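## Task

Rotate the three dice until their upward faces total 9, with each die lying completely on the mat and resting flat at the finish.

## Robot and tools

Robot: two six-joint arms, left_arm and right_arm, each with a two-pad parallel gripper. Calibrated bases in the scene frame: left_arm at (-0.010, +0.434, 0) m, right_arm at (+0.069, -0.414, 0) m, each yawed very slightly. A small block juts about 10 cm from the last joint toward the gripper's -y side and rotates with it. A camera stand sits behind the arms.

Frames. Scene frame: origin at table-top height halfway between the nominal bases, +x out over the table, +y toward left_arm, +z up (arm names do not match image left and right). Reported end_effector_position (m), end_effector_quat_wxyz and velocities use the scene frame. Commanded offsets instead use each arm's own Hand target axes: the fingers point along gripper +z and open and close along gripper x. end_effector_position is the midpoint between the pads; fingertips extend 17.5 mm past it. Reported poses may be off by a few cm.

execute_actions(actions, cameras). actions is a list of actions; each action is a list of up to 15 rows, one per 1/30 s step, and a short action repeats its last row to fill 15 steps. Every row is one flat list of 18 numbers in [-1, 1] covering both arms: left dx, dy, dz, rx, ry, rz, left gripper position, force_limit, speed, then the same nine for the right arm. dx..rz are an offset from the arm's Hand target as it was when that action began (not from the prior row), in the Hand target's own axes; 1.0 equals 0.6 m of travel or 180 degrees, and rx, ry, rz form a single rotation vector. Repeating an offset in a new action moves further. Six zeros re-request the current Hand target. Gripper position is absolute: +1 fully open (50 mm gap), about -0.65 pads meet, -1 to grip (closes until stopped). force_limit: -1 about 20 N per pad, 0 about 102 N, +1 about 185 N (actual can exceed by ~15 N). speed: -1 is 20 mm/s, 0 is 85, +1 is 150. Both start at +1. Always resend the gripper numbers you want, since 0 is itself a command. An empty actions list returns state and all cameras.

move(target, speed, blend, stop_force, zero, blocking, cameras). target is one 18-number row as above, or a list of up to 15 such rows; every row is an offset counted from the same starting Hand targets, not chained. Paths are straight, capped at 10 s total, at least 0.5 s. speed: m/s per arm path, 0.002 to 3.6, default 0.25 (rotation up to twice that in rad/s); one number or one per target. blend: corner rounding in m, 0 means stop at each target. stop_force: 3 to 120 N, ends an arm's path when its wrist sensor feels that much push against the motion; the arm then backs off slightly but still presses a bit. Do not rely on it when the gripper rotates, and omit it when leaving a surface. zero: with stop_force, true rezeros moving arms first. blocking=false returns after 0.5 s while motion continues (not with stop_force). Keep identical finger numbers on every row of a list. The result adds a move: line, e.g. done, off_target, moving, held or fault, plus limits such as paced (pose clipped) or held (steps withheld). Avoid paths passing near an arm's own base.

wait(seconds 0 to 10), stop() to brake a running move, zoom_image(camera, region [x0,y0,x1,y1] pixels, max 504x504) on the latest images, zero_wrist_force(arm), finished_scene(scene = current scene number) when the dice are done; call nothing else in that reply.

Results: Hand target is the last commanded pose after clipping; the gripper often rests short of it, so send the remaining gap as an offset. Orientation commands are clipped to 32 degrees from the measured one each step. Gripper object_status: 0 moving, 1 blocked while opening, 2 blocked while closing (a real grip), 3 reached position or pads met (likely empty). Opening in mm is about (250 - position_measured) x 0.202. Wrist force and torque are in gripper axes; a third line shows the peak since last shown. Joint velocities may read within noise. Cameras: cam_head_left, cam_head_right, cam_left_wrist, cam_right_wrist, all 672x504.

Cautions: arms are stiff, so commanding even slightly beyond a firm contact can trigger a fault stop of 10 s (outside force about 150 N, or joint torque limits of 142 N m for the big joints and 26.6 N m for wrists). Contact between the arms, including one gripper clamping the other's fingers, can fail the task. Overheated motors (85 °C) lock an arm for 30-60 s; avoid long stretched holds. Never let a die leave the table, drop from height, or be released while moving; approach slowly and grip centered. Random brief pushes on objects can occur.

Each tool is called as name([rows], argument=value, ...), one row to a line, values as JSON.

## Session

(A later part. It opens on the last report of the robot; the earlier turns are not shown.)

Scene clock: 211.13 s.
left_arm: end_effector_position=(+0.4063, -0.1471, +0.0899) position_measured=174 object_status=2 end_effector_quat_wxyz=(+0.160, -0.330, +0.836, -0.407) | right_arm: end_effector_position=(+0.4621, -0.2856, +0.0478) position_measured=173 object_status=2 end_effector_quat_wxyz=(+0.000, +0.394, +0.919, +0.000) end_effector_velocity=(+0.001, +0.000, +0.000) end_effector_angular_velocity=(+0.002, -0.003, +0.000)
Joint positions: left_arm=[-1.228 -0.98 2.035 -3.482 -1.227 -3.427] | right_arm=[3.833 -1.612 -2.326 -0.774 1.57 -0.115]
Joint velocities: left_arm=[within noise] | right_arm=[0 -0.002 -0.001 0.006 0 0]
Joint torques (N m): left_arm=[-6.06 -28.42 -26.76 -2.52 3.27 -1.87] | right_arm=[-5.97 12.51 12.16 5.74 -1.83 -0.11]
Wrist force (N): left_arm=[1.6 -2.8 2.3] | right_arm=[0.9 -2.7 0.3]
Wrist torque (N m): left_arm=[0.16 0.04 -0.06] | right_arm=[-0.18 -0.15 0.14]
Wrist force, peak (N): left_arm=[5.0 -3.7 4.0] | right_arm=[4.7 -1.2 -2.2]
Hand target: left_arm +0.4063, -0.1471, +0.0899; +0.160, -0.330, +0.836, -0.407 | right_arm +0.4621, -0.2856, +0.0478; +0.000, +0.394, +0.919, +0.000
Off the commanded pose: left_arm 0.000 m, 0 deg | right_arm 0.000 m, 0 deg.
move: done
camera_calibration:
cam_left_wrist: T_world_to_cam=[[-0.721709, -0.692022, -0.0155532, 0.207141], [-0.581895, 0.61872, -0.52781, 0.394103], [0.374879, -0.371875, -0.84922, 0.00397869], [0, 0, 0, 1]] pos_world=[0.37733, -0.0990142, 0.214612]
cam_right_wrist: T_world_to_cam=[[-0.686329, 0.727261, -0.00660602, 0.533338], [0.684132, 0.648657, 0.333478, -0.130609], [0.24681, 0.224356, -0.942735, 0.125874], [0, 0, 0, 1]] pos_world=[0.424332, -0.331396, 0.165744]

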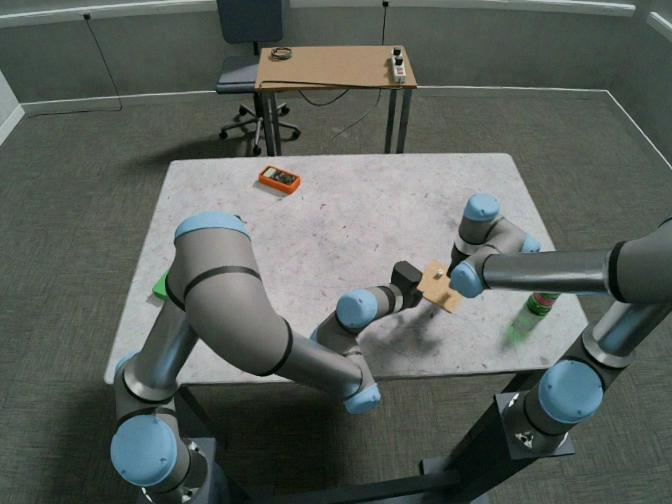

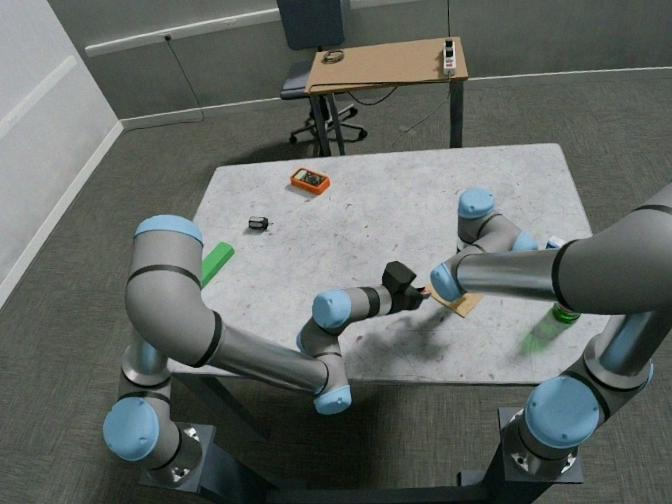

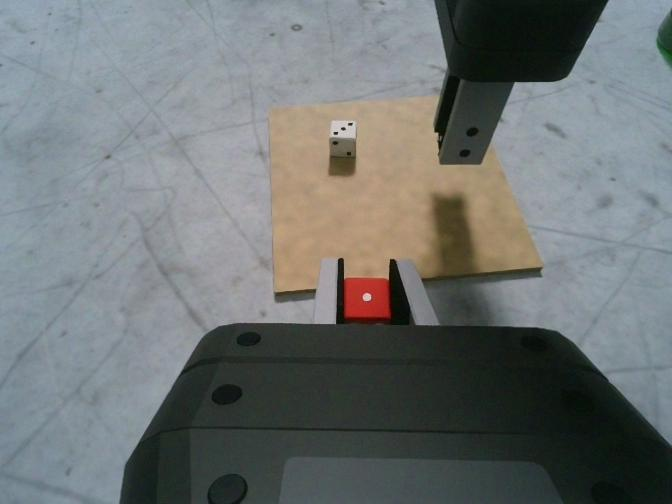

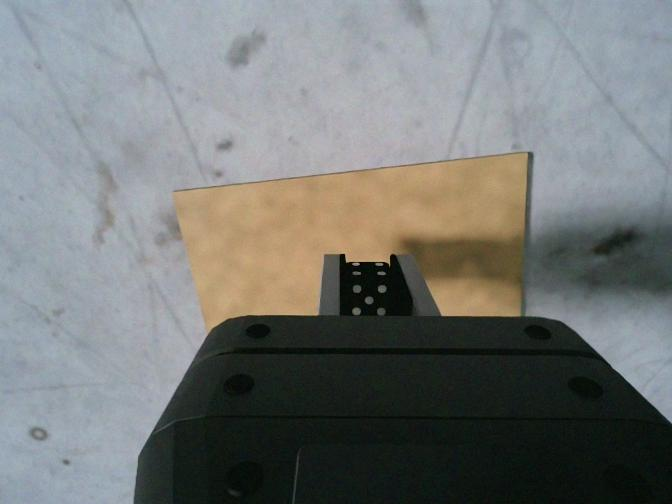

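move([
  [0,0,0,0,0,0,-1,-0.9,-0.6,0,0,0.0297,0,0,0,-1,-0.9,-0.6],
  [0,0,0,0,0,0,-1,-0.9,-0.6,0,0,0.045,0,0,0,-1,-0.9,-0.6],
], speed=[0.08,0.008], stop_force=4)

move([
  [0,0,0,0,0,0,-1,-0.9,-0.6,0,0,-0.001,0,0,0,0.2,-0.9,-0.6],
  [0,0,0,0,0,0,-1,-0.9,-0.6,0,0,-0.1,0,0,0,0.2,-0.9,-0.6],
  [0,-0.0328,0.1015,0,0,0,-1,-0.9,-0.6,-0.0937,0.0262,-0.2,0,0,0,0.2,-0.9,-0.6],
], speed=[0.05,0.2,0.3], blend=[0,0.02,0])

move([
  [0,0.0171,0.0133,0,0,0,-1,-0.9,-0.6,0,0,0,0,0,0,0.2,-0.9,-0.6],
  [0,0.0447,0.0349,0,0,0,-1,-0.9,-0.6,0,0,0,0,0,0,0.2,-0.9,-0.6],
], speed=[0.08,0.01], stop_force=4, cameras=["cam_head_left","cam_left_wrist","cam_right_wrist"])

zoom_image(camera="cam_head_left", region=[390, 240, 490, 330])

Scene clock: 232.40 s.
left_arm: end_effector_position=(+0.4063, -0.1471, +0.0899) position_measured=174 object_status=2 end_effector_quat_wxyz=(+0.160, -0.330, +0.836, -0.407) | right_arm: end_effector_position=(+0.4621, -0.2856, +0.0255) position_measured=173 object_status=2 end_effector_quat_wxyz=(+0.000, +0.394, +0.919, +0.000)
Joint positions: left_arm=[-1.228 -0.98 2.035 -3.482 -1.227 -3.427] | right_arm=[3.833 -1.666 -2.35 -0.696 1.57 -0.115]
Joint torques (N m): left_arm=[-6.32 -28.08 -26.91 -2.47 3.61 -2.11] | right_arm=[-5.2 28.8 23.38 0.1 -1.46 -1.13]
Wrist force (N): left_arm=[1.7 -2.9 2.1] | right_arm=[1.2 -3.7 -3.5]
Wrist torque (N m): left_arm=[0.14 0.03 -0.06] | right_arm=[-0.23 -0.11 0.15]
Wrist force, peak (N): left_arm=[1.7 -3.0 2.3] | right_arm=[2.6 -12.2 -19.6]
Hand target: left_arm +0.4063, -0.1471, +0.0899; +0.160, -0.330, +0.836, -0.407 | right_arm +0.4621, -0.2856, +0.0255; +0.000, +0.394, +0.919, +0.000 (not the last commanded pose)
Off the commanded pose: left_arm 0.000 m, 0 deg | right_arm 0.005 m, 0 deg.
move: contact (right_arm); path passed 1 of 2 targets

Scene clock: 234.20 s.
left_arm: end_effector_position=(+0.4472, -0.1910, +0.0679) position_measured=174 object_status=2 end_effector_quat_wxyz=(+0.160, -0.330, +0.836, -0.407) | right_arm: end_effector_position=(+0.5121, -0.3154, +0.1456) position_measured=123 object_status=3 end_effector_quat_wxyz=(+0.000, +0.394, +0.919, +0.000)
Joint positions: left_arm=[-1.182 -0.85 1.851 -3.439 -1.262 -3.395] | right_arm=[3.706 -1.541 -2.085 -1.085 1.57 -0.242]
Joint torques (N m): left_arm=[1.6 -35.33 -27.71 -5.05 3.58 -2.67] | right_arm=[-7.37 28.12 28.46 -0.35 -0.45 -1.15]
Wrist force (N): left_arm=[2.0 -2.7 2.1] | right_arm=[1.0 -2.4 -0.1]
Wrist torque (N m): left_arm=[0.18 0.00 0.02] | right_arm=[-0.18 -0.13 -0.03]
Wrist force, peak (N): left_arm=[1.8 -3.4 5.0] | right_arm=[3.4 -3.2 0.7]
Hand target: left_arm +0.4473, -0.1911, +0.0679; +0.160, -0.330, +0.836, -0.407 | right_arm +0.5121, -0.3155, +0.1456; +0.000, +0.394, +0.919, +0.000
Off the commanded pose: left_arm 0.000 m, 0 deg | right_arm 0.000 m, 0 deg.
move: done

Scene clock: 236.43 s.
left_arm: end_effector_position=(+0.4473, -0.1910, +0.0430) position_measured=174 object_status=2 end_effector_quat_wxyz=(+0.160, -0.330, +0.836, -0.407) | right_arm: end_effector_position=(+0.5121, -0.3155, +0.1456) position_measured=123 object_status=3 end_effector_quat_wxyz=(+0.000, +0.394, +0.919, +0.000)
Joint positions: left_arm=[-1.182 -0.798 1.847 -3.487 -1.262 -3.395] | right_arm=[3.706 -1.541 -2.085 -1.086 1.57 -0.242]
Joint torques (N m): left_arm=[-5.28 -53.33 -4.71 -2.74 0.83 1.87] | right_arm=[-6.48 28.34 29.75 0.28 -2.02 -1.13]
Wrist force (N): left_arm=[1.7 -3.4 1.3] | right_arm=[0.9 -2.3 -0.1]
Wrist torque (N m): left_arm=[0.16 0.03 0.04] | right_arm=[-0.17 -0.12 0.00]
Wrist force, peak (N): left_arm=[1.4 -8.6 -6.4] | right_arm=[1.1 -2.7 0.0]
Hand target: left_arm +0.4472, -0.1910, +0.0430; +0.160, -0.330, +0.836, -0.407 (not the last commanded pose) | right_arm +0.5121, -0.3155, +0.1456; +0.000, +0.394, +0.919, +0.000
Off the commanded pose: left_arm 0.009 m, 0 deg | right_arm 0.000 m, 0 deg.
move: contact (left_arm); path passed 1 of 2 targets
camera_calibration:
cam_left_wrist: T_world_to_cam=[[-0.721599, -0.692137, -0.0155395, 0.205555], [-0.581976, 0.618601, -0.527861, 0.42034], [0.374964, -0.37186, -0.849189, -0.0676686], [0, 0, 0, 1]] pos_world=[0.41833, -0.142914, 0.167612]
cam_right_wrist: T_world_to_cam=[[-0.686279, 0.727308, -0.00658165, 0.590033], [0.684174, 0.648596, 0.33351, -0.178085], [0.246834, 0.224378, -0.942723, 0.212436], [0, 0, 0, 1]] pos_world=[0.474332, -0.361296, 0.263545]
Images, in order (width x height): cam_head_left 672x504, cam_left_wrist 672x504, cam_right_wrist 672x504.

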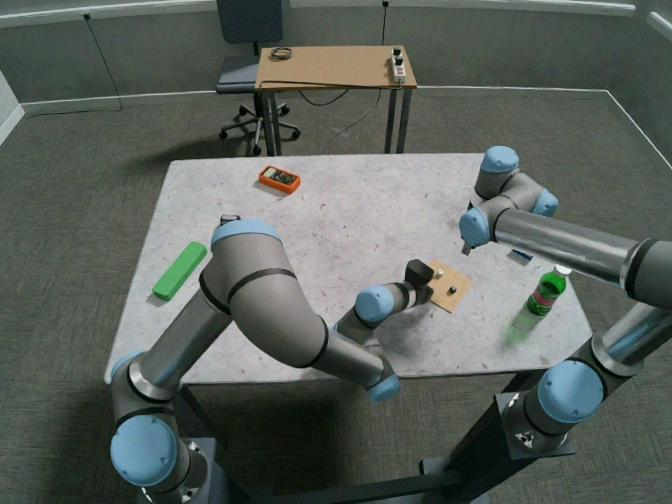

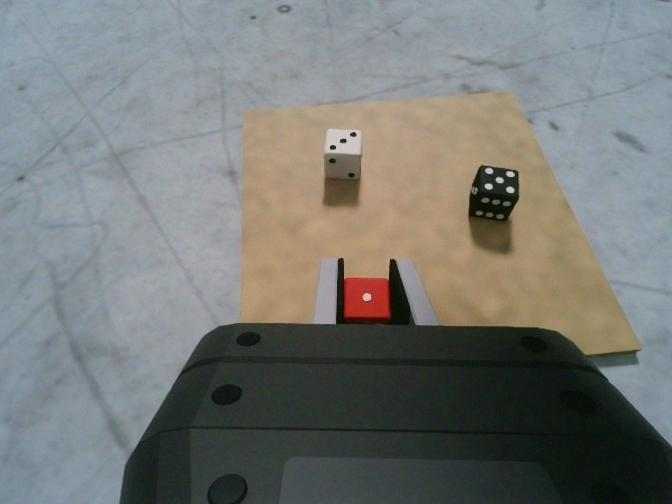

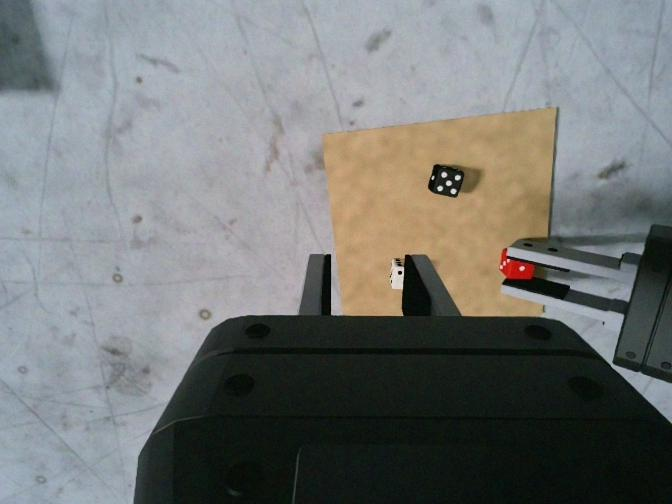

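Scaled by 5.040 from the camera's 672x504 image, which has a finer 960x720 frame.

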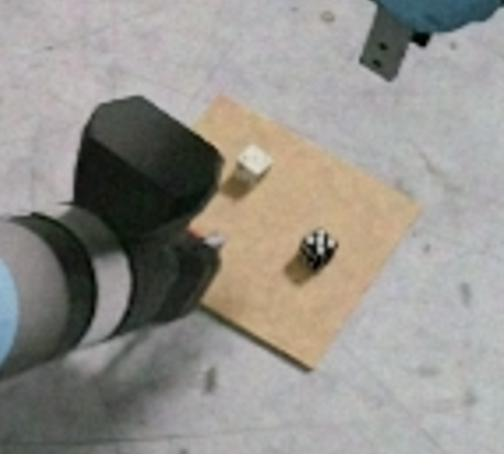

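move([
  [0,-0.0207,0.0156,0,0,0,-1,-0.9,-0.6,0,0,0,0,0,0,0.2,-0.9,-0.6],
  [0,-0.0088,0.0248,0,0,0,-1,-0.9,-0.6,0,0,0,0,0,0,0.2,-0.9,-0.6],
], speed=[0.05,0.01], stop_force=4)

move([
  [0,0,0,0,0,0,0.2,-0.9,-0.6,0,0,0,0,0,0,0.2,-0.9,-0.6],
  [0,0,-0.2,0,0,0,0.2,-0.9,-0.6,0,0,0,0,0,0,0.2,-0.9,-0.6],
], speed=[0.05,0.25], cameras=["cam_head_left","cam_left_wrist","cam_right_wrist"])

zoom_image(camera="cam_head_left", region=[400, 250, 480, 320])

zoom_image(camera="cam_left_wrist", region=[230, 90, 530, 330])

Scene clock: 248.23 s.
left_arm: end_effector_position=(+0.4575, -0.2019, +0.0429) position_measured=174 object_status=2 end_effector_quat_wxyz=(+0.160, -0.330, +0.836, -0.407) | right_arm: end_effector_position=(+0.5121, -0.3155, +0.1456) position_measured=123 object_status=3 end_effector_quat_wxyz=(+0.000, +0.394, +0.919, +0.000)
Joint positions: left_arm=[-1.172 -0.779 1.8 -3.461 -1.27 -3.388] | right_arm=[3.706 -1.541 -2.085 -1.086 1.57 -0.242]
Joint torques (N m): left_arm=[-0.95 -54.24 -5.17 -2.33 -2.17 -1.13] | right_arm=[-6.94 29.79 29.39 0.66 -1.89 -0.83]
Wrist force (N): left_arm=[1.8 -4.5 1.2] | right_arm=[0.9 -2.5 -0.2]
Wrist torque (N m): left_arm=[0.09 0.04 -0.08] | right_arm=[-0.19 -0.11 0.00]
Wrist force, peak (N): left_arm=[1.1 -9.0 -6.9] | right_arm=[1.0 -2.7 -0.1]
Hand target: left_arm +0.4575, -0.2019, +0.0430; +0.160, -0.330, +0.836, -0.407 (not the last commanded pose) | right_arm +0.5121, -0.3155, +0.1456; +0.000, +0.394, +0.919, +0.000
Off the commanded pose: left_arm 0.005 m, 0 deg | right_arm 0.000 m, 0 deg.
move: contact (left_arm); path passed 1 of 2 targets

Scene clock: 249.73 s.
left_arm: end_effector_position=(+0.3931, -0.1329, +0.1170) position_measured=123 object_status=3 end_effector_quat_wxyz=(+0.160, -0.330, +0.836, -0.407) | right_arm: end_effector_position=(+0.5121, -0.3155, +0.1456) position_measured=123 object_status=3 end_effector_quat_wxyz=(+0.000, +0.394, +0.919, +0.000)
Joint positions: left_arm=[-1.246 -1.07 2.088 -3.441 -1.214 -3.439] | right_arm=[3.706 -1.541 -2.085 -1.086 1.57 -0.242]
Joint torques (N m): left_arm=[-3.5 -45.12 -5.28 -6.03 -1.95 2.65] | right_arm=[-6.84 29.69 29.38 0.78 -1.9 -0.54]
Wrist force (N): left_arm=[1.4 -2.9 2.2] | right_arm=[1.0 -2.4 0.0]
Wrist torque (N m): left_arm=[0.15 0.08 0.01] | right_arm=[-0.19 -0.12 0.00]
Wrist force, peak (N): left_arm=[1.6 -2.2 5.5] | right_arm=[1.1 -2.5 -0.1]
Hand target: left_arm +0.3930, -0.1328, +0.1169; +0.160, -0.330, +0.836, -0.407 | right_arm +0.5121, -0.3155, +0.1456; +0.000, +0.394, +0.919, +0.000
Off the commanded pose: left_arm 0.000 m, 0 deg | right_arm 0.000 m, 0 deg.
move: done
camera_calibration:
cam_left_wrist: T_world_to_cam=[[-0.721574, -0.692162, -0.0155985, 0.207952], [-0.581999, 0.618624, -0.527808, 0.391912], [0.374978, -0.371774, -0.84922, 0.0371092], [0, 0, 0, 1]] pos_world=[0.36423, -0.084714, 0.241612]
cam_right_wrist: T_world_to_cam=[[-0.686279, 0.727308, -0.00658165, 0.590033], [0.684174, 0.648596, 0.33351, -0.178085], [0.246834, 0.224378, -0.942723, 0.212436], [0, 0, 0, 1]] pos_world=[0.474332, -0.361296, 0.263545]
Images, in order (width x height): cam_head_left 672x504, cam_left_wrist 672x504, cam_right_wrist 672x504.

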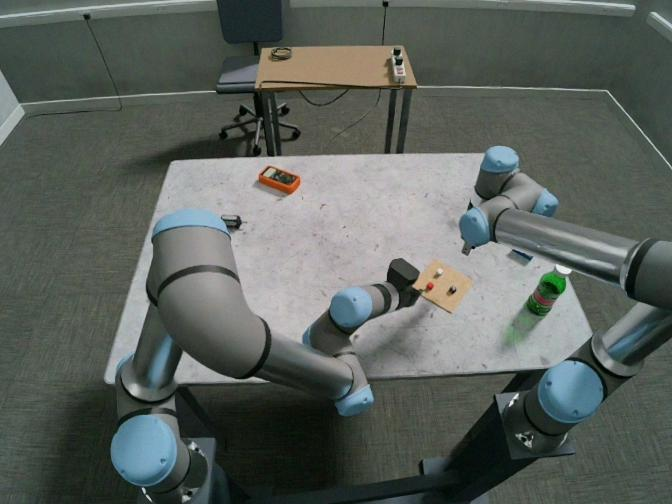

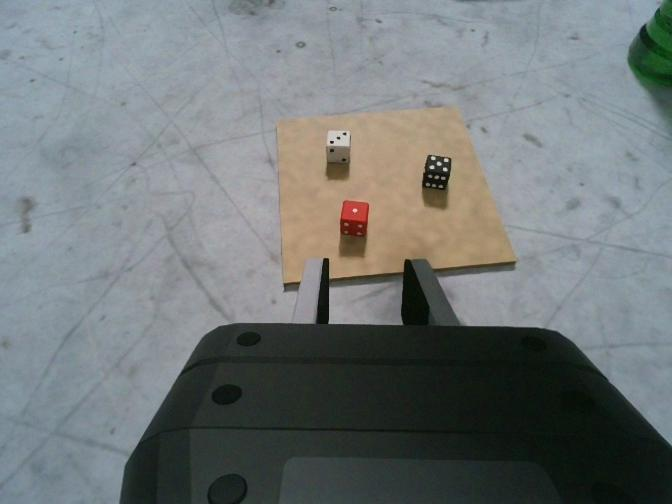

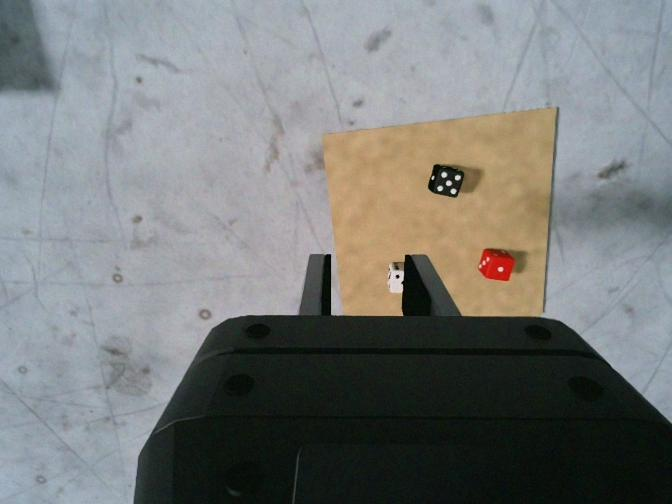

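Scaled by 6.300 from the camera's 672x504 image, which has a finer 960x720 frame.

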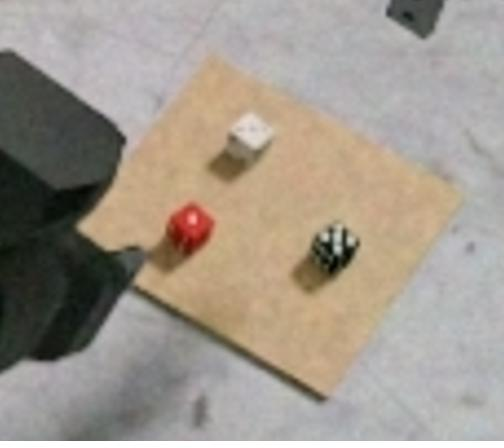

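Scaled by 1.680 from the camera's 672x504 image, which has a finer 960x720 frame.

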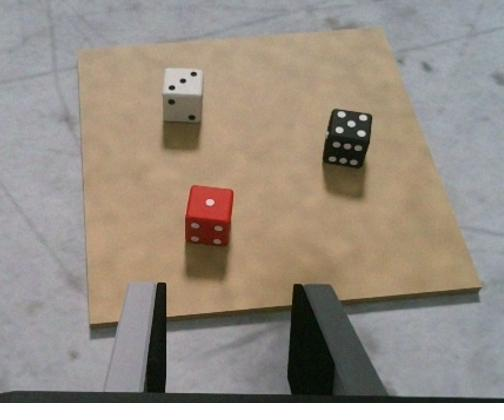

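Tops read 3 + 5 + 1 = 9. All three dice are flat and fully on the mat, and both grippers are clear of them.

finished_scene(scene=2)

The scene is finished: the task was done.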